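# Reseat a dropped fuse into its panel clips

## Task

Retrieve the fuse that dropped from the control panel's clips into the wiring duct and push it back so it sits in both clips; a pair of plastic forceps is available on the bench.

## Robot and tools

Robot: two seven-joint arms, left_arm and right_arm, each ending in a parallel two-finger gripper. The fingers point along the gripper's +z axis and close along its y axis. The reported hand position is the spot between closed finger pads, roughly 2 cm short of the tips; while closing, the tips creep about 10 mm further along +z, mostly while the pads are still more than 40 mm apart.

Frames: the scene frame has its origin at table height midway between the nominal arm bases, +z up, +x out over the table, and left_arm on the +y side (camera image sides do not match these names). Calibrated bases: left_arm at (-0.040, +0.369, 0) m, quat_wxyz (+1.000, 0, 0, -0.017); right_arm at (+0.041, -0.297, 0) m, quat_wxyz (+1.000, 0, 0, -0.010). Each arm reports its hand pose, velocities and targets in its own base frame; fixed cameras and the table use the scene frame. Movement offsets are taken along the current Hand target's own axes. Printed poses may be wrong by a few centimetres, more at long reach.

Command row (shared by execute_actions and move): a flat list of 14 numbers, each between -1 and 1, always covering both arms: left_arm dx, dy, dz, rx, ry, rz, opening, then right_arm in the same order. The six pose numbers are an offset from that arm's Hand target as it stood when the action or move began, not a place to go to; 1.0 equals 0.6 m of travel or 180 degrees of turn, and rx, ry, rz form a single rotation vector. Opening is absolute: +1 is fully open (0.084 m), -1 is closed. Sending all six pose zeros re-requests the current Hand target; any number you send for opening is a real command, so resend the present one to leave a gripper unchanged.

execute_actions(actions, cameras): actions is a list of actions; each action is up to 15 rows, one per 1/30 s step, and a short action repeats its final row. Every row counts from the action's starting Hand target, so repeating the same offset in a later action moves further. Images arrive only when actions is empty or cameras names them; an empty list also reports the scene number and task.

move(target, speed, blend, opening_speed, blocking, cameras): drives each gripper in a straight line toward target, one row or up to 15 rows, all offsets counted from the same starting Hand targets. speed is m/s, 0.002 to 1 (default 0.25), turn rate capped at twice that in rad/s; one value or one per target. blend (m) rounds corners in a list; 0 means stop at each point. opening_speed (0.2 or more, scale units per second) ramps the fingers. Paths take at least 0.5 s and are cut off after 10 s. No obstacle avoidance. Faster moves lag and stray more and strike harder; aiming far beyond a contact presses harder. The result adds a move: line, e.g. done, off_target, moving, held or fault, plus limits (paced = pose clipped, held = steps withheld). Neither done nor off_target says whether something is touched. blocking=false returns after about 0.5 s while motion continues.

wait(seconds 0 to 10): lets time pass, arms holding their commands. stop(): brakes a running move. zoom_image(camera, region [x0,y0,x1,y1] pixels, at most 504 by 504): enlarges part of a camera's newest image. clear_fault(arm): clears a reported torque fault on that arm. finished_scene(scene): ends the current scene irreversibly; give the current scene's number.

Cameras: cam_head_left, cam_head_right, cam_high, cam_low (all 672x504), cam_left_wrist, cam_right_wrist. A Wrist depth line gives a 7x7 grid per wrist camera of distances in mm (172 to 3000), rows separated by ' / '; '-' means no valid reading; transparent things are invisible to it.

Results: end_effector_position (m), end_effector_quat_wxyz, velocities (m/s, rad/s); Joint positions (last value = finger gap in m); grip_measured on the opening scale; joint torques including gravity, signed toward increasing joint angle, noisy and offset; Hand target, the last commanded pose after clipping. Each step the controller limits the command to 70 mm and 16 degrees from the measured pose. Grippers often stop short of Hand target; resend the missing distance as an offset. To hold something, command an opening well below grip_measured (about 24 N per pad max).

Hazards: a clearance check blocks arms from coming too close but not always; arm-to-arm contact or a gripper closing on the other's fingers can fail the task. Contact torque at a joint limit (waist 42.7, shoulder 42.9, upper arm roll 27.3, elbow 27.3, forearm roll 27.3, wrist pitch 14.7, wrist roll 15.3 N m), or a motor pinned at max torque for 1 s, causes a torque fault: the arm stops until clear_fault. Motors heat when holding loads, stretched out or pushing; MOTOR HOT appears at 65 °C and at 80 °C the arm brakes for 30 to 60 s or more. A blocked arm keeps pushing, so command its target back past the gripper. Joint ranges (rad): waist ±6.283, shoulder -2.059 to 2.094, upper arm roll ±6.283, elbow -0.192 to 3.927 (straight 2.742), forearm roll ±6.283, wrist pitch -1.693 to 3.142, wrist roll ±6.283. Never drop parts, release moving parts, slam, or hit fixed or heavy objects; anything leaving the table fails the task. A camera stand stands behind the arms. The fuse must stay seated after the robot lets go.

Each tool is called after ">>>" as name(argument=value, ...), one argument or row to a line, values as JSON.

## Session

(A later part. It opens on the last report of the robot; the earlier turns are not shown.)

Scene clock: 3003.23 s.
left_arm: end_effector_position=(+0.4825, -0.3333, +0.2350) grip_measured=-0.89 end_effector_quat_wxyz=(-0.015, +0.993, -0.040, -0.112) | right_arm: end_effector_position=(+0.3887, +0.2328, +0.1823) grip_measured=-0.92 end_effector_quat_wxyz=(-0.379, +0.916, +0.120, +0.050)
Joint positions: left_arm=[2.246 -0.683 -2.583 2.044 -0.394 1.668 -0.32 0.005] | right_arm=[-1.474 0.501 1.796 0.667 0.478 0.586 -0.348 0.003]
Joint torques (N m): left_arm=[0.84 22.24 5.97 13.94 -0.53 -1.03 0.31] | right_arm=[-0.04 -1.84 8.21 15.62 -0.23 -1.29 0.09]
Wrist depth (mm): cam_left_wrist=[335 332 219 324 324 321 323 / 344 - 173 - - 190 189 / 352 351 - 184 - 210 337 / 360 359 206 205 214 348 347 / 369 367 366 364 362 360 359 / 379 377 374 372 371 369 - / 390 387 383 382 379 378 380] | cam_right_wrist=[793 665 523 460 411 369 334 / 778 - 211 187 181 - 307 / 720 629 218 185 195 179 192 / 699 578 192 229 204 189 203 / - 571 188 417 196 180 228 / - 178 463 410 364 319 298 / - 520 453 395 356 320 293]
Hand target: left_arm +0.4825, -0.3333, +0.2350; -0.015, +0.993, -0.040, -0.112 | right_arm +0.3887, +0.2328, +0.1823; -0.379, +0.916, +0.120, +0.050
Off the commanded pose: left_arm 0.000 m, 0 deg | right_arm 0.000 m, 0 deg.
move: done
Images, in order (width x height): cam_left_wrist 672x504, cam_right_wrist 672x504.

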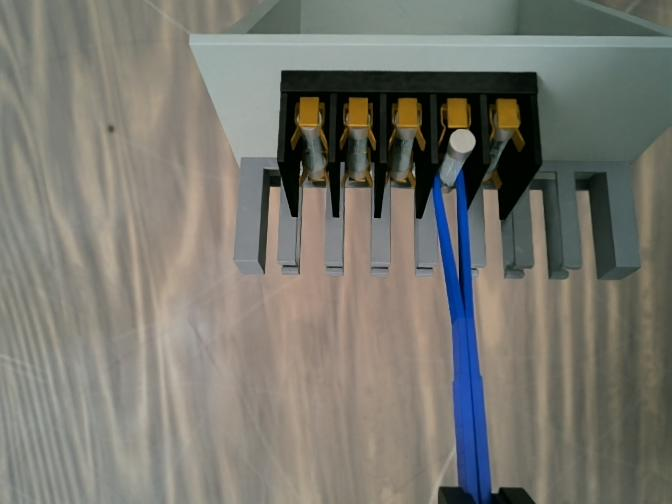

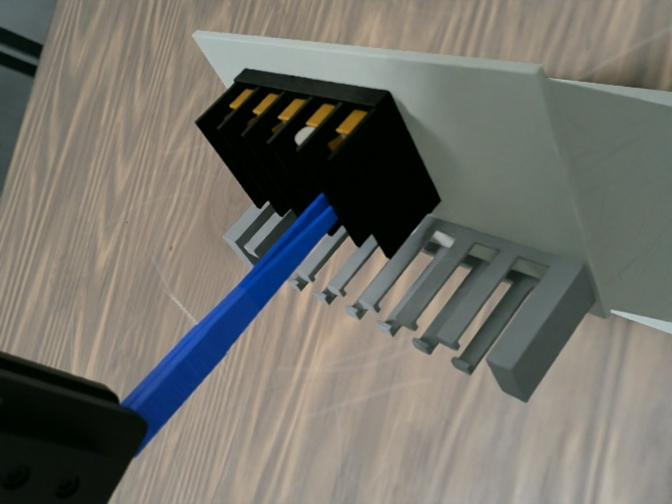

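>>> move(
  target=[0.0024,-0.0005,0.0006,0,0,0,-0.9, 0,0,0,0,0,0,-0.9],
  speed=0.02,
  cameras=["cam_left_wrist"],
)

>>> zoom_image(
  camera="cam_left_wrist",
  region=[400, 60, 540, 200],
)

>>> move(
  target=[0.0024,0,0.0006,0,0,0,-0.9, 0,0,0,0,0,0,-0.9],
  speed=0.02,
  cameras=["cam_left_wrist"],
)

>>> zoom_image(
  camera="cam_left_wrist",
  region=[400, 60, 540, 200],
)

Scene clock: 3022.67 s.
left_arm: end_effector_position=(+0.4839, -0.3331, +0.2343) grip_measured=-0.89 end_effector_quat_wxyz=(-0.015, +0.993, -0.040, -0.112) | right_arm: end_effector_position=(+0.3887, +0.2328, +0.1823) grip_measured=-0.92 end_effector_quat_wxyz=(-0.379, +0.916, +0.120, +0.050)
Joint positions: left_arm=[2.25 -0.688 -2.584 2.05 -0.396 1.67 -0.318 0.005] | right_arm=[-1.474 0.501 1.796 0.667 0.478 0.586 -0.348 0.003]
Joint torques (N m): left_arm=[0.41 22.41 6.05 13.61 -0.41 -1 0.27] | right_arm=[0.07 -1.78 8.25 15.63 -0.19 -1.34 0.19]
Wrist depth (mm): cam_left_wrist=[335 331 232 325 324 321 323 / 344 - - - - 188 186 / 353 351 - 181 179 206 210 / 359 359 206 205 176 204 346 / 369 367 365 364 362 360 358 / 378 375 374 371 370 368 - / 388 386 383 380 378 376 380] | cam_right_wrist=[792 664 522 459 411 368 334 / 778 - 211 187 181 - 307 / 720 631 218 185 194 179 192 / 698 577 192 229 204 188 203 / - 570 188 416 196 180 228 / - 508 462 409 364 319 298 / - 520 453 395 356 319 293]
Hand target: left_arm +0.4839, -0.3331, +0.2343; -0.015, +0.993, -0.040, -0.112 | right_arm +0.3887, +0.2328, +0.1823; -0.379, +0.916, +0.120, +0.050
Off the commanded pose: left_arm 0.000 m, 0 deg | right_arm 0.000 m, 0 deg.
move: done
Images, in order (width x height): cam_left_wrist 672x504.

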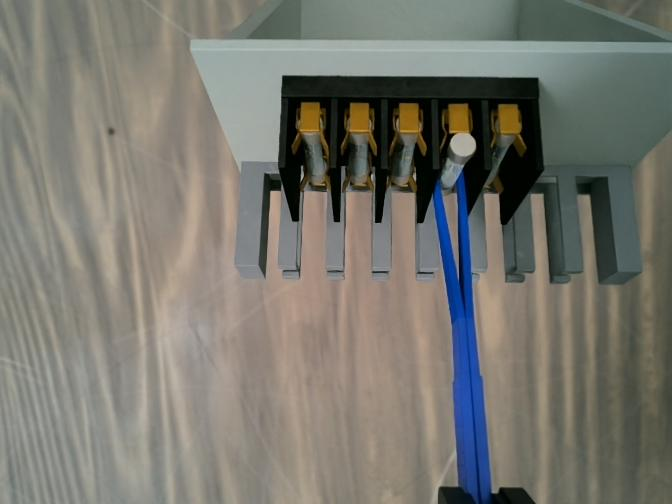

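Scaled by 3.600 from the camera's 672x504 image, which has a finer 960x720 frame.

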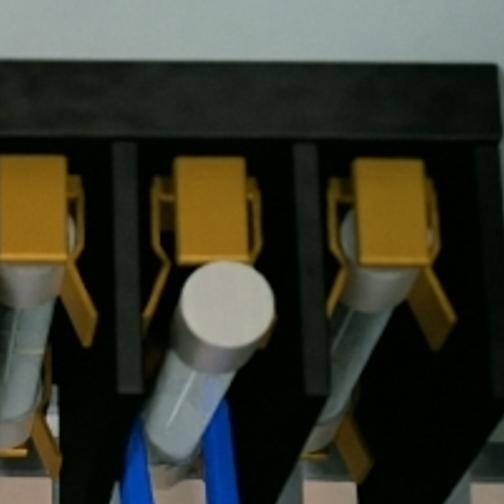

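Scene clock: 3023.37 s.
left_arm: end_effector_position=(+0.4852, -0.3332, +0.2336) grip_measured=-0.89 end_effector_quat_wxyz=(-0.015, +0.993, -0.040, -0.112) | right_arm: end_effector_position=(+0.3887, +0.2328, +0.1823) grip_measured=-0.92 end_effector_quat_wxyz=(-0.379, +0.916, +0.120, +0.050)
Joint positions: left_arm=[2.254 -0.693 -2.585 2.058 -0.397 1.672 -0.318 0.005] | right_arm=[-1.474 0.501 1.796 0.667 0.478 0.586 -0.348 0.003]
Joint torques (N m): left_arm=[0.74 22.74 5.97 13.66 -0.44 -1.01 0.24] | right_arm=[-0.22 -1.84 8.2 15.54 -0.19 -1.36 0.06]
Wrist depth (mm): cam_left_wrist=[334 330 - 324 323 321 322 / 342 - 178 - - 184 183 / 351 350 - 182 179 197 210 / 359 358 204 204 - 204 209 / 368 367 365 362 361 359 356 / 377 376 373 374 370 368 363 / 388 386 382 379 379 376 379] | cam_right_wrist=[791 666 522 460 411 368 334 / 778 - 211 187 181 - 307 / 719 630 218 185 194 179 192 / 701 578 192 229 204 188 203 / - 570 188 416 196 180 228 / - 508 462 409 364 319 299 / - 521 453 396 356 319 292]
Hand target: left_arm +0.4852, -0.3332, +0.2336; -0.015, +0.993, -0.040, -0.112 | right_arm +0.3887, +0.2328, +0.1823; -0.379, +0.916, +0.120, +0.050
Off the commanded pose: left_arm 0.000 m, 0 deg | right_arm 0.000 m, 0 deg.
move: done
Images, in order (width x height): cam_left_wrist 672x504.

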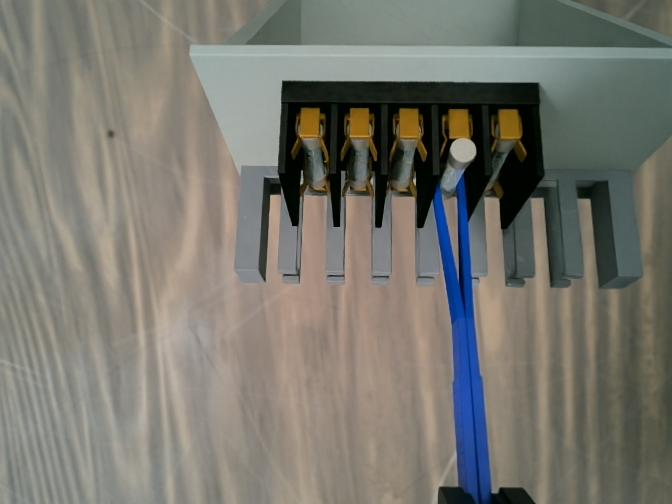

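Scaled by 3.600 from the camera's 672x504 image, which has a finer 960x720 frame.

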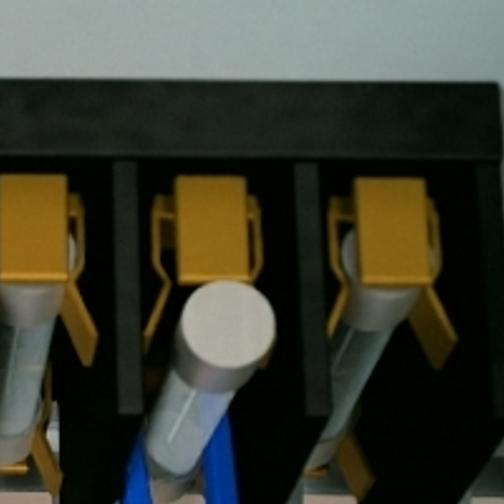

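>>> move(
  target=[-0.0064,0,-0.0017,0,0,0,-0.9, 0,0,0,0,0,0,-0.9],
  speed=0.03,
  cameras=["cam_left_wrist","cam_right_wrist"],
)

>>> zoom_image(
  camera="cam_left_wrist",
  region=[400, 60, 540, 200],
)

>>> zoom_image(
  camera="cam_right_wrist",
  region=[260, 90, 380, 270],
)

Scene clock: 3043.73 s.
left_arm: end_effector_position=(+0.4817, -0.3330, +0.2355) grip_measured=-0.89 end_effector_quat_wxyz=(-0.015, +0.993, -0.040, -0.112) | right_arm: end_effector_position=(+0.3887, +0.2328, +0.1823) grip_measured=-0.92 end_effector_quat_wxyz=(-0.379, +0.916, +0.120, +0.050)
Joint positions: left_arm=[2.244 -0.678 -2.582 2.038 -0.393 1.667 -0.32 0.005] | right_arm=[-1.474 0.501 1.796 0.667 0.478 0.586 -0.348 0.003]
Joint torques (N m): left_arm=[-0.7 23.47 6.55 13.11 0 -1.12 0.02] | right_arm=[-0.14 -2.01 8.1 15.58 -0.1 -1.35 0]
Wrist depth (mm): cam_left_wrist=[336 - 213 325 325 322 324 / 345 - 175 - - 193 191 / 353 352 - 181 179 211 220 / 360 361 206 205 214 216 347 / 371 368 367 365 363 360 358 / 379 377 375 373 371 371 - / 390 388 384 382 381 378 380] | cam_right_wrist=[792 664 523 459 411 368 335 / 778 - 211 187 181 - 308 / 720 633 218 185 194 180 193 / 698 578 192 229 204 188 203 / - 570 188 416 196 180 229 / - 178 462 409 364 319 299 / - 521 455 396 356 319 293]
Hand target: left_arm +0.4817, -0.3330, +0.2355; -0.015, +0.993, -0.040, -0.112 | right_arm +0.3887, +0.2328, +0.1823; -0.379, +0.916, +0.120, +0.050
Off the commanded pose: left_arm 0.000 m, 0 deg | right_arm 0.000 m, 0 deg.
move: done
Images, in order (width x height): cam_left_wrist 672x504, cam_right_wrist 672x504.

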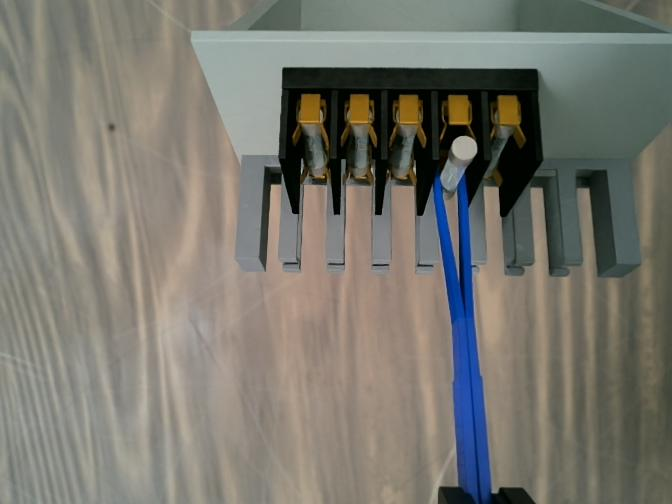

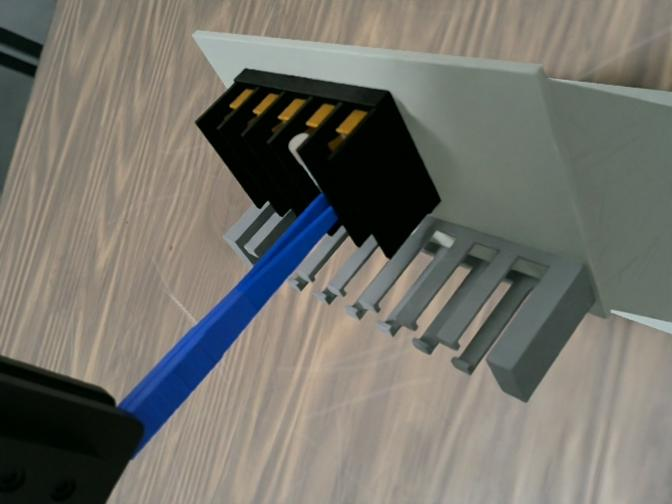

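Scaled by 3.600 from the camera's 672x504 image, which has a finer 960x720 frame.

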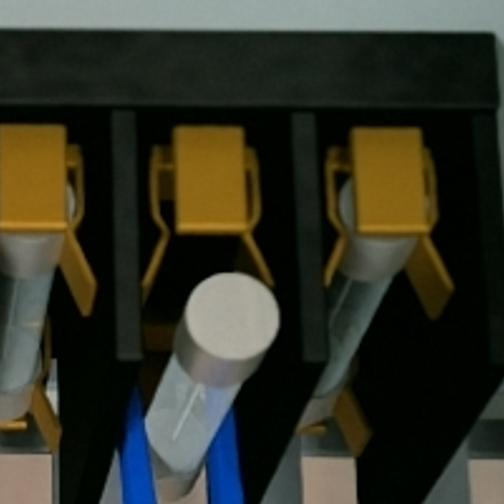

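Scaled by 2.800 from the camera's 672x504 image, which has a finer 960x720 frame.

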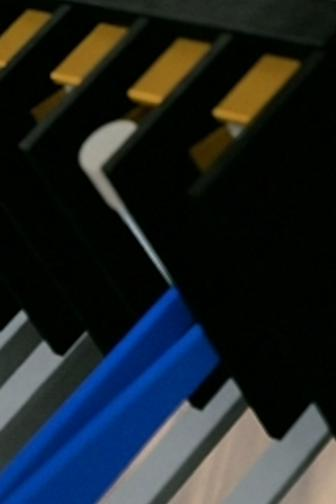

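>>> move(
  target=[
    [-0.001,-0.0007,0.0036,0,0,0,-0.9, 0,0,0,0,0,0,-0.9],
    [0.0054,-0.0007,0.0053,0,0,0,-0.9, 0,0,0,0,0,0,-0.9],
  ],
  speed=0.02,
  cameras=["cam_left_wrist"],
)

>>> zoom_image(
  camera="cam_left_wrist",
  region=[400, 60, 540, 200],
)

>>> move(
  target=[0.0024,0,0.0006,0,0,0,-0.9, 0,0,0,0,0,0,-0.9],
  speed=0.02,
  cameras=["cam_left_wrist"],
)

>>> zoom_image(
  camera="cam_left_wrist",
  region=[400, 60, 540, 200],
)

Scene clock: 3081.27 s.
left_arm: end_effector_position=(+0.4842, -0.3327, +0.2317) grip_measured=-0.89 end_effector_quat_wxyz=(-0.015, +0.993, -0.040, -0.112) | right_arm: end_effector_position=(+0.3887, +0.2328, +0.1823) grip_measured=-0.92 end_effector_quat_wxyz=(-0.379, +0.916, +0.120, +0.050)
Joint positions: left_arm=[2.248 -0.687 -2.583 2.042 -0.396 1.662 -0.316 0.005] | right_arm=[-1.474 0.501 1.796 0.667 0.478 0.586 -0.348 0.003]
Joint torques (N m): left_arm=[0.67 22.39 6.25 13.19 -0.52 -1.06 0.33] | right_arm=[-0.23 -1.66 8.27 15.53 0.03 -1.31 0.19]
Wrist depth (mm): cam_left_wrist=[331 329 229 322 321 318 320 / 341 - - - - 184 183 / 349 348 - 181 179 204 211 / 357 356 204 203 201 200 210 / 366 364 363 359 360 357 356 / 375 372 371 372 368 366 361 / 386 384 379 376 376 374 375] | cam_right_wrist=[790 664 522 459 411 368 334 / 780 - 211 187 181 - 307 / 722 632 218 185 194 180 192 / 688 616 195 229 204 189 203 / 698 563 447 417 196 180 228 / - 178 462 409 365 320 298 / - 520 455 396 355 320 293]
Hand target: left_arm +0.4842, -0.3327, +0.2317; -0.015, +0.993, -0.040, -0.112 | right_arm +0.3887, +0.2328, +0.1823; -0.379, +0.916, +0.120, +0.050
Off the commanded pose: left_arm 0.000 m, 0 deg | right_arm 0.000 m, 0 deg.
move: done
Images, in order (width x height): cam_left_wrist 672x504.

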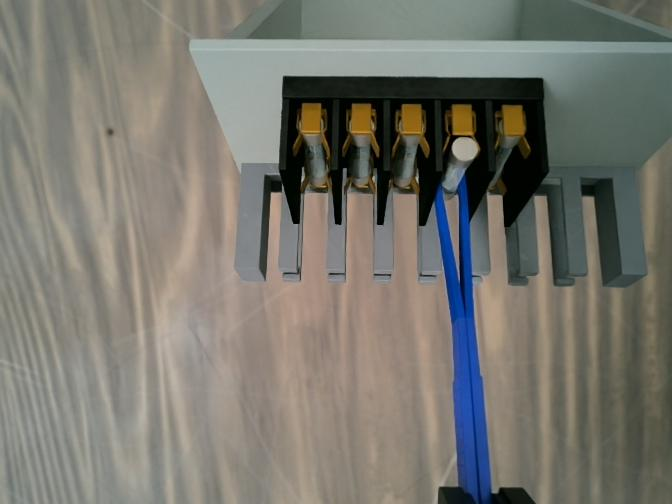

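Scaled by 3.600 from the camera's 672x504 image, which has a finer 960x720 frame.

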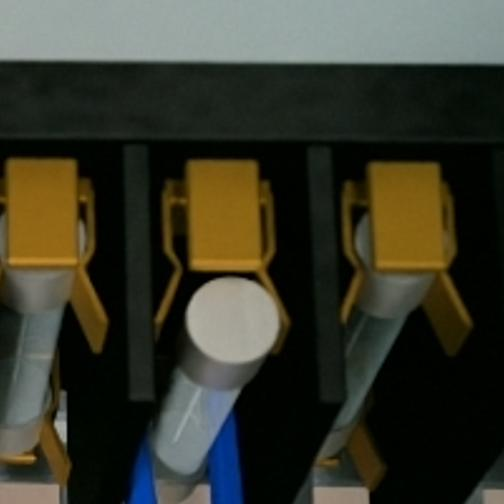

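Scene clock: 3081.97 s.
left_arm: end_effector_position=(+0.4855, -0.3328, +0.2310) grip_measured=-0.89 end_effector_quat_wxyz=(-0.015, +0.993, -0.040, -0.112) | right_arm: end_effector_position=(+0.3887, +0.2328, +0.1823) grip_measured=-0.92 end_effector_quat_wxyz=(-0.379, +0.916, +0.120, +0.050)
Joint positions: left_arm=[2.252 -0.693 -2.584 2.049 -0.397 1.664 -0.316 0.005] | right_arm=[-1.474 0.501 1.796 0.667 0.478 0.586 -0.348 0.003]
Joint torques (N m): left_arm=[0.85 22.87 6.18 13.6 -0.34 -1 0.25] | right_arm=[0.01 -1.75 8.22 15.56 -0.11 -1.32 0.08]
Wrist depth (mm): cam_left_wrist=[332 328 - 321 321 318 320 / 340 - 175 - - - 181 / 348 348 - 178 - 204 211 / 357 355 202 203 199 200 211 / 365 364 363 359 358 357 355 / 375 372 369 371 368 366 360 / 384 382 379 377 375 373 374] | cam_right_wrist=[792 666 524 459 410 369 334 / 782 - 211 187 181 - 307 / 722 631 218 185 194 179 192 / 685 614 195 229 204 189 203 / 669 563 449 416 196 180 228 / - 179 462 409 364 319 298 / - 519 453 396 356 319 293]
Hand target: left_arm +0.4855, -0.3328, +0.2310; -0.015, +0.993, -0.040, -0.112 | right_arm +0.3887, +0.2328, +0.1823; -0.379, +0.916, +0.120, +0.050
Off the commanded pose: left_arm 0.000 m, 0 deg | right_arm 0.000 m, 0 deg.
move: done
Images, in order (width x height): cam_left_wrist 672x504.

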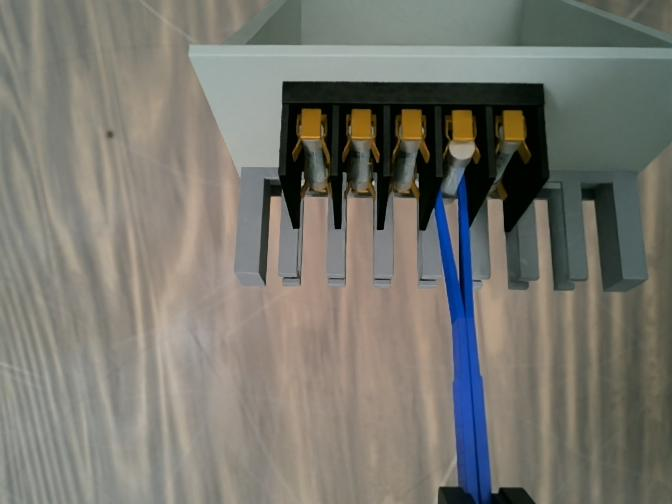

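Scaled by 3.600 from the camera's 672x504 image, which has a finer 960x720 frame.

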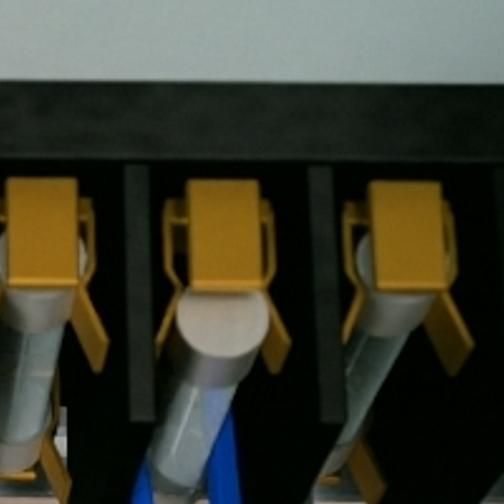

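>>> move(
  target=[0.0024,0,0.0006,0,0,0,-0.9, 0,0,0,0,0,0,-0.9],
  speed=0.02,
  cameras=["cam_left_wrist","cam_right_wrist"],
)

>>> zoom_image(
  camera="cam_left_wrist",
  region=[400, 70, 540, 210],
)

>>> zoom_image(
  camera="cam_right_wrist",
  region=[260, 90, 380, 270],
)

Scene clock: 3097.60 s.
left_arm: end_effector_position=(+0.4868, -0.3329, +0.2303) grip_measured=-0.89 end_effector_quat_wxyz=(-0.015, +0.993, -0.040, -0.112) | right_arm: end_effector_position=(+0.3887, +0.2328, +0.1823) grip_measured=-0.92 end_effector_quat_wxyz=(-0.379, +0.916, +0.120, +0.050)
Joint positions: left_arm=[2.256 -0.699 -2.585 2.057 -0.399 1.666 -0.315 0.005] | right_arm=[-1.474 0.501 1.796 0.667 0.478 0.586 -0.348 0.003]
Joint torques (N m): left_arm=[0.72 22.78 6.15 13.78 -0.47 -0.99 0.22] | right_arm=[-0.15 -1.81 8.28 15.6 -0.15 -1.41 0.03]
Wrist depth (mm): cam_left_wrist=[331 328 230 322 320 318 319 / 340 - - - - - 178 / 349 347 - 177 179 203 211 / 355 355 202 201 175 200 210 / 365 363 361 359 359 356 354 / 374 372 370 369 366 364 360 / 384 383 378 376 375 373 -] | cam_right_wrist=[793 666 523 461 411 369 334 / 778 - 211 187 181 - 307 / 722 630 218 185 194 180 192 / 689 615 195 229 204 188 203 / 667 566 190 416 196 180 228 / - 508 461 409 364 319 298 / - 520 454 395 356 319 293]
Hand target: left_arm +0.4868, -0.3329, +0.2303; -0.015, +0.993, -0.040, -0.112 | right_arm +0.3887, +0.2328, +0.1823; -0.379, +0.916, +0.120, +0.050
Off the commanded pose: left_arm 0.000 m, 0 deg | right_arm 0.000 m, 0 deg.
move: done
Images, in order (width x height): cam_left_wrist 672x504, cam_right_wrist 672x504.

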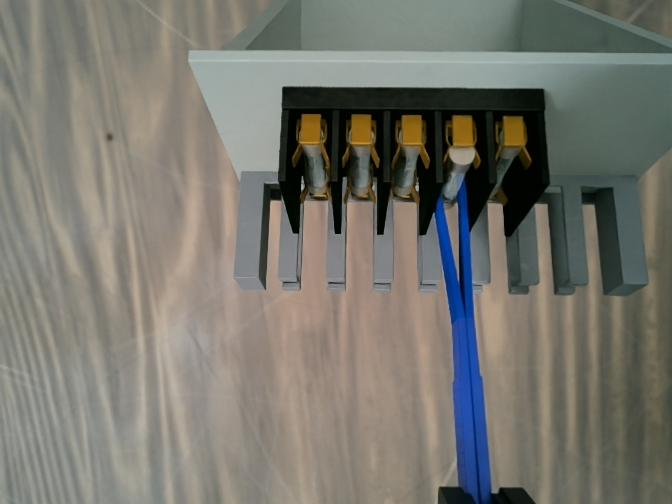

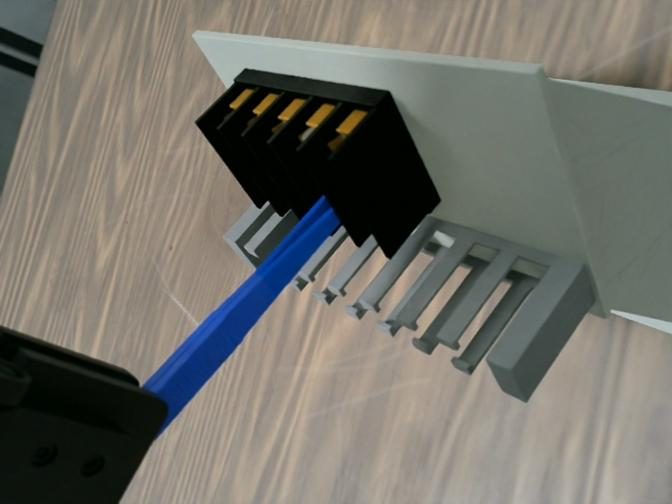

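Scaled by 3.600 from the camera's 672x504 image, which has a finer 960x720 frame.

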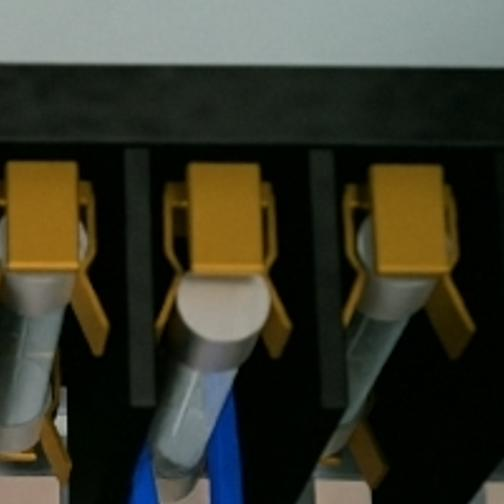

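Scaled by 2.800 from the camera's 672x504 image, which has a finer 960x720 frame.

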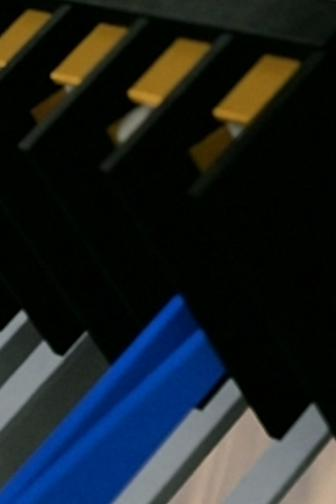

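>>> zoom_image(
  camera="cam_left_wrist",
  region=[420, 140, 520, 230],
)

Scaled by 5.040 from the camera's 672x504 image, which has a finer 960x720 frame.

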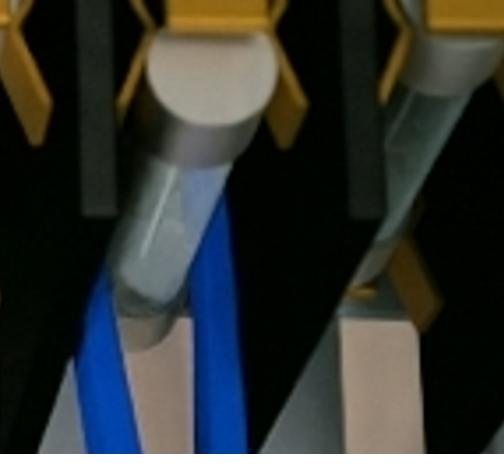

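>>> move(
  target=[
    [0,0,0,0,0,0,-1, 0,0,0,0,0,0,-0.9],
    [0.0032,0,0.0009,0,0,0,-1, 0,0,0,0,0,0,-0.9],
  ],
  speed=0.02,
  cameras=["cam_left_wrist"],
)

>>> zoom_image(
  camera="cam_left_wrist",
  region=[420, 120, 530, 230],
)

Scene clock: 3119.20 s.
left_arm: end_effector_position=(+0.4886, -0.3330, +0.2294) grip_measured=-0.89 end_effector_quat_wxyz=(-0.015, +0.993, -0.040, -0.112) | right_arm: end_effector_position=(+0.3887, +0.2328, +0.1823) grip_measured=-0.92 end_effector_quat_wxyz=(-0.379, +0.916, +0.120, +0.050)
Joint positions: left_arm=[2.261 -0.706 -2.587 2.067 -0.401 1.668 -0.314 0.005] | right_arm=[-1.474 0.501 1.796 0.667 0.478 0.586 -0.348 0.003]
Joint torques (N m): left_arm=[0.26 22.85 6.18 13.3 -0.66 -1.05 0.32] | right_arm=[-0.04 -1.97 8.21 15.66 -0.1 -1.38 0.14]
Wrist depth (mm): cam_left_wrist=[330 326 230 321 320 316 319 / 339 - - - - - 173 / 347 346 - - - 199 205 / 355 353 202 201 174 200 211 / 364 362 360 357 358 354 352 / 373 370 369 367 365 363 360 / 383 381 378 375 373 371 -] | cam_right_wrist=[791 664 524 461 411 369 334 / 779 - 211 187 181 - 308 / 719 631 218 185 194 179 192 / 688 615 193 229 204 189 203 / - 563 190 416 196 180 228 / - 508 462 408 364 319 299 / - 520 454 396 356 319 293]
Hand target: left_arm +0.4886, -0.3330, +0.2294; -0.015, +0.993, -0.040, -0.112 | right_arm +0.3887, +0.2328, +0.1823; -0.379, +0.916, +0.120, +0.050
Off the commanded pose: left_arm 0.000 m, 0 deg | right_arm 0.000 m, 0 deg.
move: done
Images, in order (width x height): cam_left_wrist 672x504.

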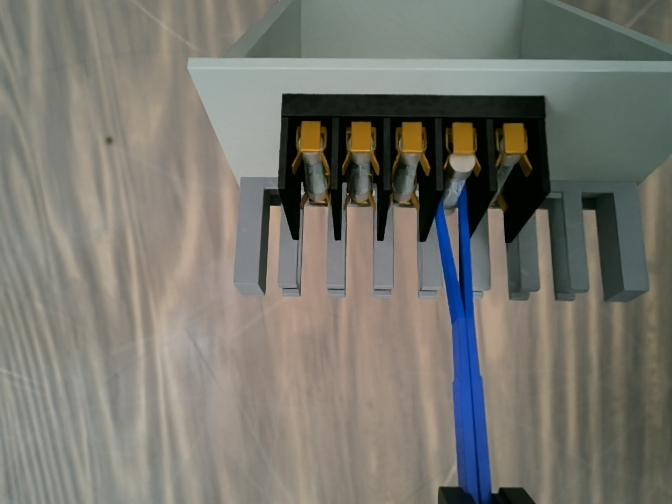

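Scaled by 4.582 from the camera's 672x504 image, which has a finer 960x720 frame.

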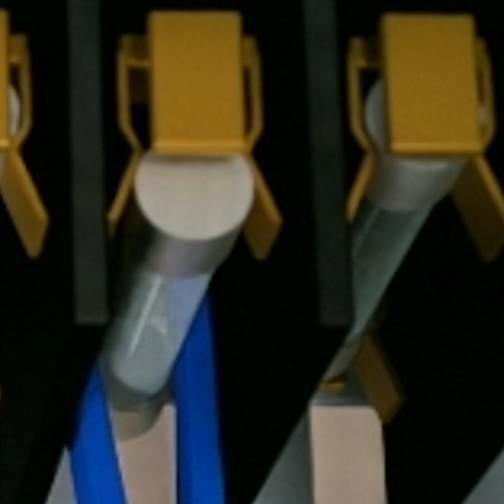

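>>> move(
  target=[-0.0032,-0.001,-0.0009,0,0,0,-0.84, 0,0,0,0,0,0,-0.9],
  speed=0.01,
  opening_speed=0.2,
  cameras=["cam_left_wrist"],
)

>>> zoom_image(
  camera="cam_left_wrist",
  region=[420, 120, 530, 230],
)

>>> move(
  target=[0,-0.001,0,0,0,0,-0.822, 0,0,0,0,0,0,-0.9],
  speed=0.01,
  opening_speed=0.2,
  cameras=["cam_left_wrist"],
)

>>> zoom_image(
  camera="cam_left_wrist",
  region=[420, 120, 530, 230],
)

Scene clock: 3138.03 s.
left_arm: end_effector_position=(+0.4869, -0.3323, +0.2303) grip_measured=-0.86 end_effector_quat_wxyz=(-0.015, +0.993, -0.040, -0.112) | right_arm: end_effector_position=(+0.3887, +0.2328, +0.1823) grip_measured=-0.92 end_effector_quat_wxyz=(-0.379, +0.916, +0.120, +0.050)
Joint positions: left_arm=[2.256 -0.697 -2.585 2.055 -0.399 1.665 -0.314 0.006] | right_arm=[-1.474 0.501 1.796 0.667 0.478 0.586 -0.348 0.003]
Joint torques (N m): left_arm=[-0.82 23.53 6.8 13.2 0 -1.08 0.15] | right_arm=[0.05 -1.86 8.22 15.64 -0.11 -1.42 0.13]
Wrist depth (mm): cam_left_wrist=[331 327 227 322 321 317 320 / 340 - - - - - 177 / 347 348 - - - 204 205 / 356 354 202 202 176 200 213 / 365 363 362 359 359 356 354 / 374 372 370 367 366 364 360 / 384 382 378 378 374 372 373] | cam_right_wrist=[791 667 523 461 411 368 334 / 778 - 211 187 181 - 307 / 719 631 218 185 194 179 192 / 689 615 196 229 204 188 203 / - 569 188 417 196 180 228 / - 509 462 410 364 319 298 / - 520 453 396 356 319 293]
Hand target: left_arm +0.4869, -0.3323, +0.2303; -0.015, +0.993, -0.040, -0.112 | right_arm +0.3887, +0.2328, +0.1823; -0.379, +0.916, +0.120, +0.050
Off the commanded pose: left_arm 0.000 m, 0 deg | right_arm 0.000 m, 0 deg.
move: done
Images, in order (width x height): cam_left_wrist 672x504.

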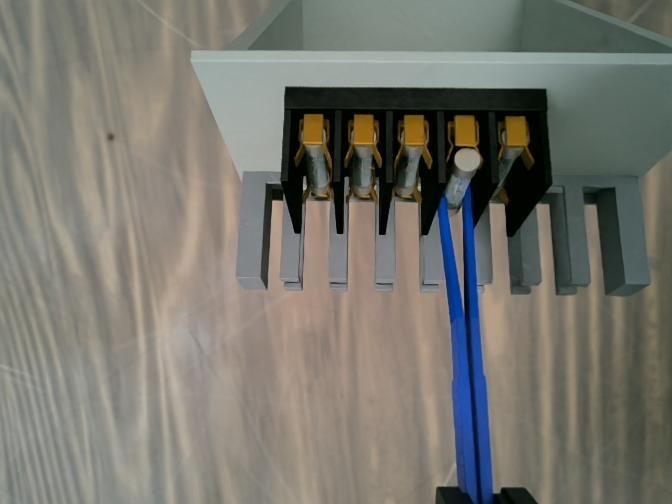

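Scaled by 4.582 from the camera's 672x504 image, which has a finer 960x720 frame.

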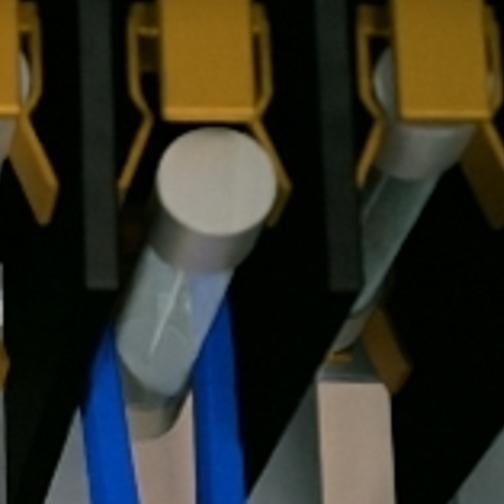

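Scene clock: 3138.73 s.
left_arm: end_effector_position=(+0.4869, -0.3317, +0.2303) grip_measured=-0.84 end_effector_quat_wxyz=(-0.015, +0.993, -0.040, -0.112) | right_arm: end_effector_position=(+0.3887, +0.2328, +0.1823) grip_measured=-0.92 end_effector_quat_wxyz=(-0.379, +0.916, +0.120, +0.050)
Joint positions: left_arm=[2.256 -0.696 -2.585 2.052 -0.398 1.665 -0.313 0.007] | right_arm=[-1.474 0.501 1.796 0.667 0.478 0.586 -0.348 0.003]
Joint torques (N m): left_arm=[-0.45 23.89 6.88 13.11 -0.19 -1.13 0.29] | right_arm=[0.05 -1.78 8.2 15.44 0.02 -1.44 0.15]
Wrist depth (mm): cam_left_wrist=[331 328 224 322 321 318 318 / 340 - - - - - 177 / 348 347 - - 178 204 205 / 356 355 202 203 199 200 215 / 365 363 361 357 357 356 354 / 375 372 369 368 366 364 361 / 384 382 378 378 374 372 374] | cam_right_wrist=[790 664 521 460 411 368 334 / 779 - 211 187 181 - 308 / 719 630 218 185 194 180 192 / 697 - 193 229 204 189 203 / - 570 188 417 196 180 228 / - 508 462 409 364 319 298 / - 521 453 395 356 319 293]
Hand target: left_arm +0.4869, -0.3317, +0.2303; -0.015, +0.993, -0.040, -0.112 | right_arm +0.3887, +0.2328, +0.1823; -0.379, +0.916, +0.120, +0.050
Off the commanded pose: left_arm 0.000 m, 0 deg | right_arm 0.000 m, 0 deg.
move: done
Images, in order (width x height): cam_left_wrist 672x504.

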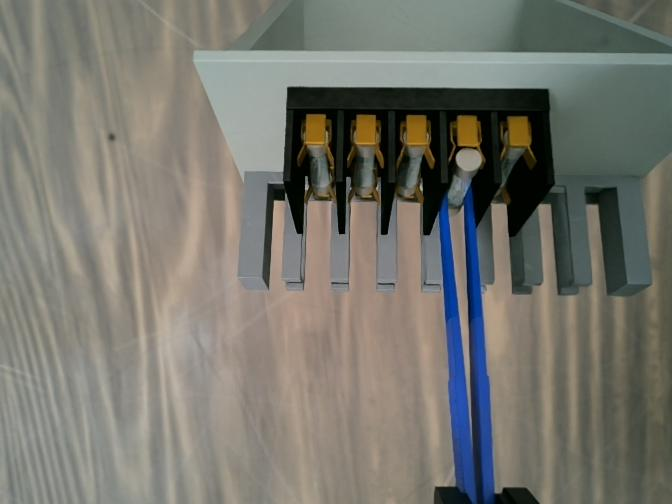

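Scaled by 4.582 from the camera's 672x504 image, which has a finer 960x720 frame.

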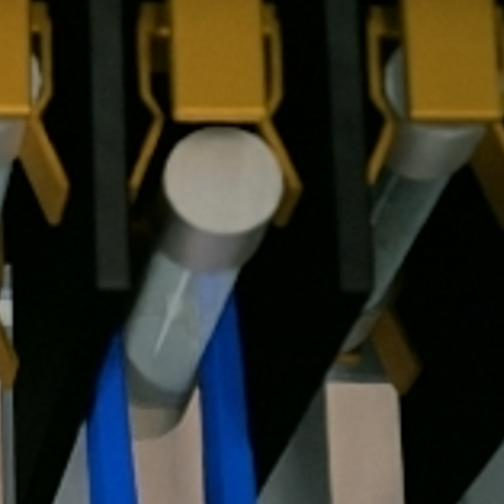

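>>> move(
  target=[0.004,-0.0003,0.0011,0,0,0,-0.83, 0,0,0,0,0,0,-0.9],
  speed=0.01,
  opening_speed=0.2,
  cameras=["cam_left_wrist"],
)

>>> zoom_image(
  camera="cam_left_wrist",
  region=[420, 120, 530, 230],
)

>>> move(
  target=[0,0,0,0,0,0,-0.818, 0,0,0,0,0,0,-0.9],
  speed=0.01,
  opening_speed=0.2,
  cameras=["cam_left_wrist"],
)

>>> zoom_image(
  camera="cam_left_wrist",
  region=[420, 120, 530, 230],
)

Scene clock: 3154.73 s.
left_arm: end_effector_position=(+0.4891, -0.3317, +0.2292) grip_measured=-0.85 end_effector_quat_wxyz=(-0.015, +0.993, -0.040, -0.112) | right_arm: end_effector_position=(+0.3887, +0.2328, +0.1823) grip_measured=-0.92 end_effector_quat_wxyz=(-0.379, +0.916, +0.120, +0.050)
Joint positions: left_arm=[2.262 -0.705 -2.586 2.064 -0.401 1.667 -0.311 0.007] | right_arm=[-1.474 0.501 1.796 0.667 0.478 0.586 -0.348 0.003]
Joint torques (N m): left_arm=[1.82 21.96 6.97 13.59 -0.13 -1.33 0.22] | right_arm=[-0.19 -1.55 8.26 15.62 0.05 -1.32 0.17]
Wrist depth (mm): cam_left_wrist=[329 327 224 321 320 315 318 / 339 - - - - - 173 / 347 346 - - 178 204 205 / 354 353 202 201 199 200 215 / 365 362 361 357 357 355 351 / 371 371 368 366 365 362 361 / 383 381 377 375 373 371 372] | cam_right_wrist=[791 667 523 460 412 369 334 / 778 - 211 187 181 - 308 / 719 631 218 185 195 180 192 / 696 - 192 229 204 188 203 / - 570 188 416 196 180 228 / - 508 462 409 364 319 298 / - 520 454 396 356 319 293]
Hand target: left_arm +0.4891, -0.3316, +0.2292; -0.015, +0.993, -0.040, -0.112 | right_arm +0.3887, +0.2328, +0.1823; -0.379, +0.916, +0.120, +0.050
Off the commanded pose: left_arm 0.000 m, 0 deg | right_arm 0.000 m, 0 deg.
move: done
Images, in order (width x height): cam_left_wrist 672x504.

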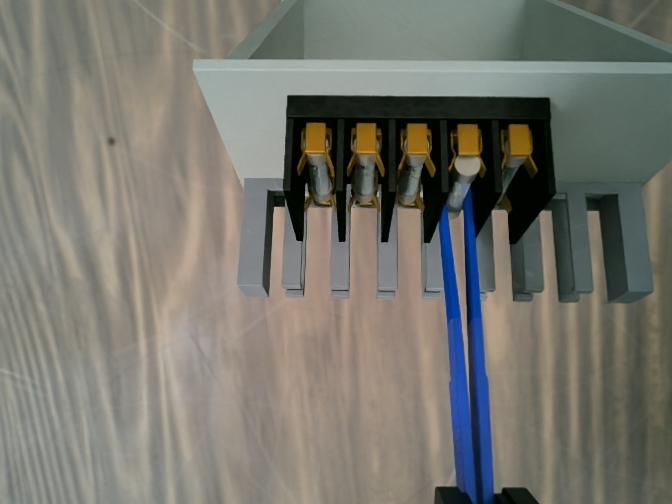

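Scaled by 4.582 from the camera's 672x504 image, which has a finer 960x720 frame.

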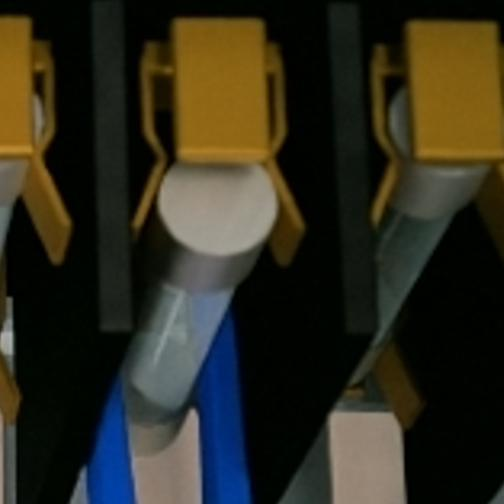

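Scene clock: 3155.23 s.
left_arm: end_effector_position=(+0.4891, -0.3316, +0.2292) grip_measured=-0.84 end_effector_quat_wxyz=(-0.015, +0.993, -0.040, -0.112) | right_arm: end_effector_position=(+0.3887, +0.2328, +0.1823) grip_measured=-0.92 end_effector_quat_wxyz=(-0.379, +0.916, +0.120, +0.050)
Joint positions: left_arm=[2.262 -0.705 -2.586 2.064 -0.401 1.667 -0.311 0.007] | right_arm=[-1.474 0.501 1.796 0.667 0.478 0.586 -0.348 0.003]
Joint torques (N m): left_arm=[1.21 22.7 7.36 13.28 -0.16 -1.33 0.3] | right_arm=[-0.02 -1.67 8.29 15.52 -0.1 -1.33 0.11]
Wrist depth (mm): cam_left_wrist=[329 328 223 321 320 316 318 / 339 - - - - - 172 / 346 346 - - - 204 205 / 354 353 202 201 199 200 215 / 364 363 360 356 358 355 352 / 373 371 368 366 366 363 359 / 382 380 376 378 372 372 373] | cam_right_wrist=[790 667 524 460 411 368 334 / 778 - 211 187 181 - 307 / 719 631 218 185 195 179 192 / 701 - 193 229 204 189 203 / - 569 188 416 196 180 228 / - 508 462 409 364 319 298 / - 521 454 396 355 319 293]
Hand target: left_arm +0.4891, -0.3316, +0.2292; -0.015, +0.993, -0.040, -0.112 | right_arm +0.3887, +0.2328, +0.1823; -0.379, +0.916, +0.120, +0.050
Off the commanded pose: left_arm 0.000 m, 0 deg | right_arm 0.000 m, 0 deg.
move: done
Images, in order (width x height): cam_left_wrist 672x504.

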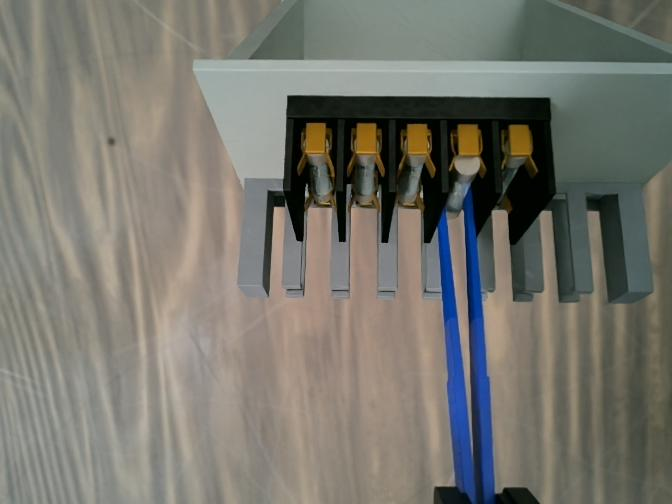

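Scaled by 4.582 from the camera's 672x504 image, which has a finer 960x720 frame.

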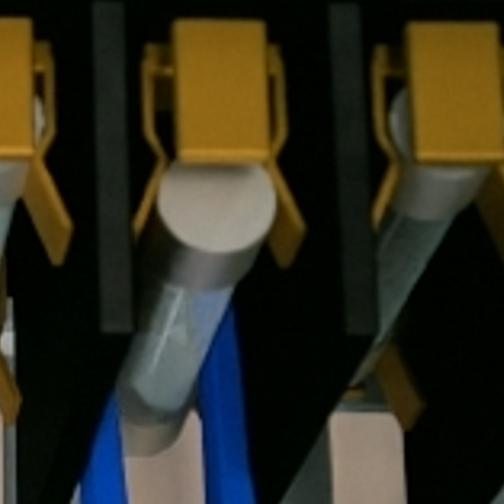

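>>> move(
  target=[0,0.0003,0,0,0,0,-0.8145, 0,0,0,0,0,0,-0.9],
  speed=0.01,
  opening_speed=0.2,
  cameras=["cam_left_wrist"],
)

>>> zoom_image(
  camera="cam_left_wrist",
  region=[420, 120, 530, 230],
)

>>> zoom_image(
  camera="cam_left_wrist",
  region=[400, 180, 520, 500],
)

Scene clock: 3162.37 s.
left_arm: end_effector_position=(+0.4891, -0.3318, +0.2292) grip_measured=-0.84 end_effector_quat_wxyz=(-0.015, +0.993, -0.040, -0.112) | right_arm: end_effector_position=(+0.3887, +0.2328, +0.1823) grip_measured=-0.92 end_effector_quat_wxyz=(-0.379, +0.916, +0.120, +0.050)
Joint positions: left_arm=[2.262 -0.705 -2.586 2.065 -0.401 1.668 -0.312 0.007] | right_arm=[-1.474 0.501 1.796 0.667 0.478 0.586 -0.348 0.003]
Joint torques (N m): left_arm=[1.02 22.57 6.66 13.29 -0.23 -1.09 0.08] | right_arm=[-0.03 -1.82 8.24 15.44 -0.1 -1.37 0.17]
Wrist depth (mm): cam_left_wrist=[329 328 224 321 320 316 318 / 338 - - - - - 172 / 346 347 - - 177 203 205 / 355 353 202 201 181 200 215 / 363 362 361 357 357 355 351 / 372 371 369 365 365 363 360 / 383 381 376 377 372 371 372] | cam_right_wrist=[793 667 523 461 411 369 334 / 779 - 211 187 181 - 308 / 720 631 218 185 194 179 192 / 698 - 194 229 204 189 203 / - 570 189 417 196 180 229 / - 510 462 409 364 318 298 / - 521 455 396 356 319 293]
Hand target: left_arm +0.4891, -0.3318, +0.2292; -0.015, +0.993, -0.040, -0.112 | right_arm +0.3887, +0.2328, +0.1823; -0.379, +0.916, +0.120, +0.050
Off the commanded pose: left_arm 0.000 m, 0 deg | right_arm 0.000 m, 0 deg.
move: done
Images, in order (width x height): cam_left_wrist 672x504.

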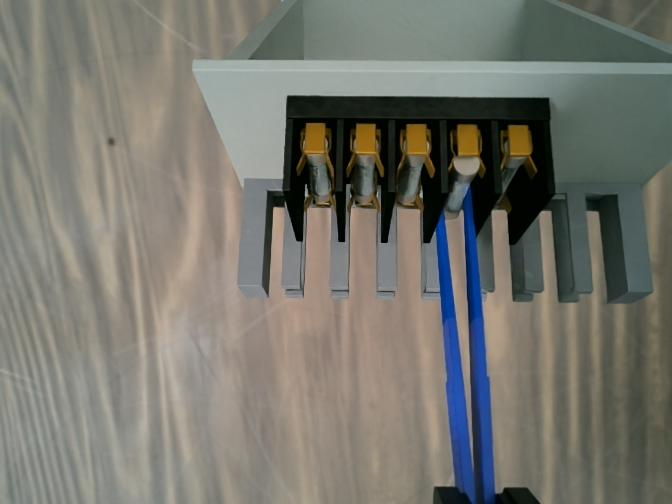

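Scaled by 4.582 from the camera's 672x504 image, which has a finer 960x720 frame.

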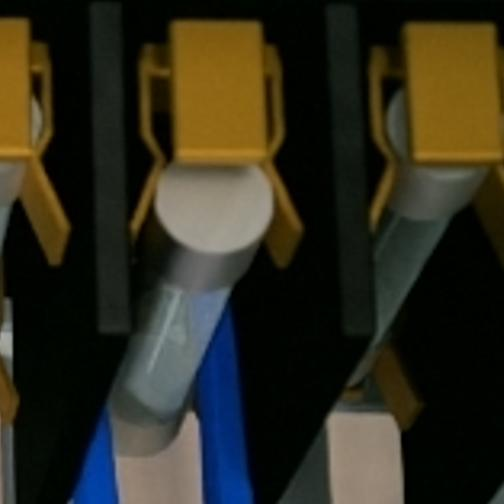

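Scaled by 1.575 from the camera's 672x504 image, which has a finer 960x720 frame.

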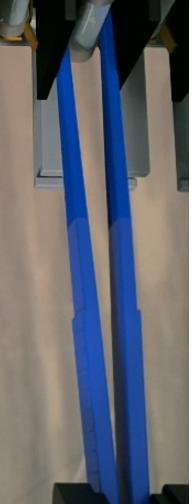

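>>> move(
  target=[-0.0097,0,-0.0026,0,0,0,-0.8145, 0,0,0,0,0,0,-0.9],
  speed=0.015,
  cameras=["cam_left_wrist"],
)

>>> zoom_image(
  camera="cam_left_wrist",
  region=[410, 100, 530, 230],
)

Scene clock: 3168.00 s.
left_arm: end_effector_position=(+0.4838, -0.3314, +0.2320) grip_measured=-0.84 end_effector_quat_wxyz=(-0.015, +0.993, -0.040, -0.112) | right_arm: end_effector_position=(+0.3887, +0.2328, +0.1823) grip_measured=-0.92 end_effector_quat_wxyz=(-0.379, +0.916, +0.120, +0.050)
Joint positions: left_arm=[2.247 -0.683 -2.582 2.035 -0.394 1.66 -0.315 0.007] | right_arm=[-1.474 0.501 1.796 0.667 0.478 0.586 -0.348 0.003]
Joint torques (N m): left_arm=[-0.56 23.59 6.82 13.26 0.12 -1.22 -0.15] | right_arm=[-0.17 -1.8 8.26 15.71 0.08 -1.39 0.14]
Wrist depth (mm): cam_left_wrist=[332 329 223 322 321 319 321 / 341 - - - - - 184 / 350 349 - - 182 204 207 / 358 356 204 218 174 200 214 / 366 365 363 359 359 357 356 / 375 373 372 369 367 366 362 / 386 382 380 380 376 374 374] | cam_right_wrist=[792 664 523 461 412 369 333 / 778 - 211 187 181 - 307 / 716 633 218 185 194 180 192 / 696 - 199 229 204 188 203 / - 570 189 417 196 180 228 / - 179 462 409 364 319 298 / - 519 453 396 356 319 293]
Hand target: left_arm +0.4838, -0.3314, +0.2320; -0.015, +0.993, -0.040, -0.112 | right_arm +0.3887, +0.2328, +0.1823; -0.379, +0.916, +0.120, +0.050
Off the commanded pose: left_arm 0.000 m, 0 deg | right_arm 0.000 m, 0 deg.
move: done
Images, in order (width x height): cam_left_wrist 672x504.

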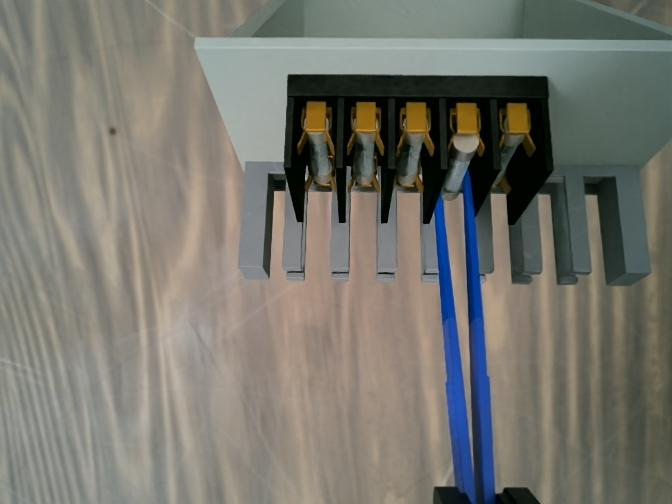

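Scaled by 3.877 from the camera's 672x504 image, which has a finer 960x720 frame.

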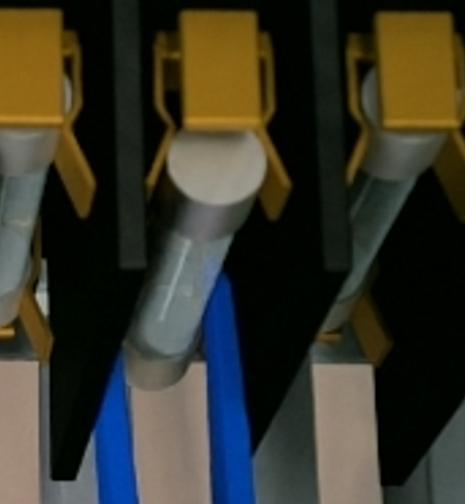

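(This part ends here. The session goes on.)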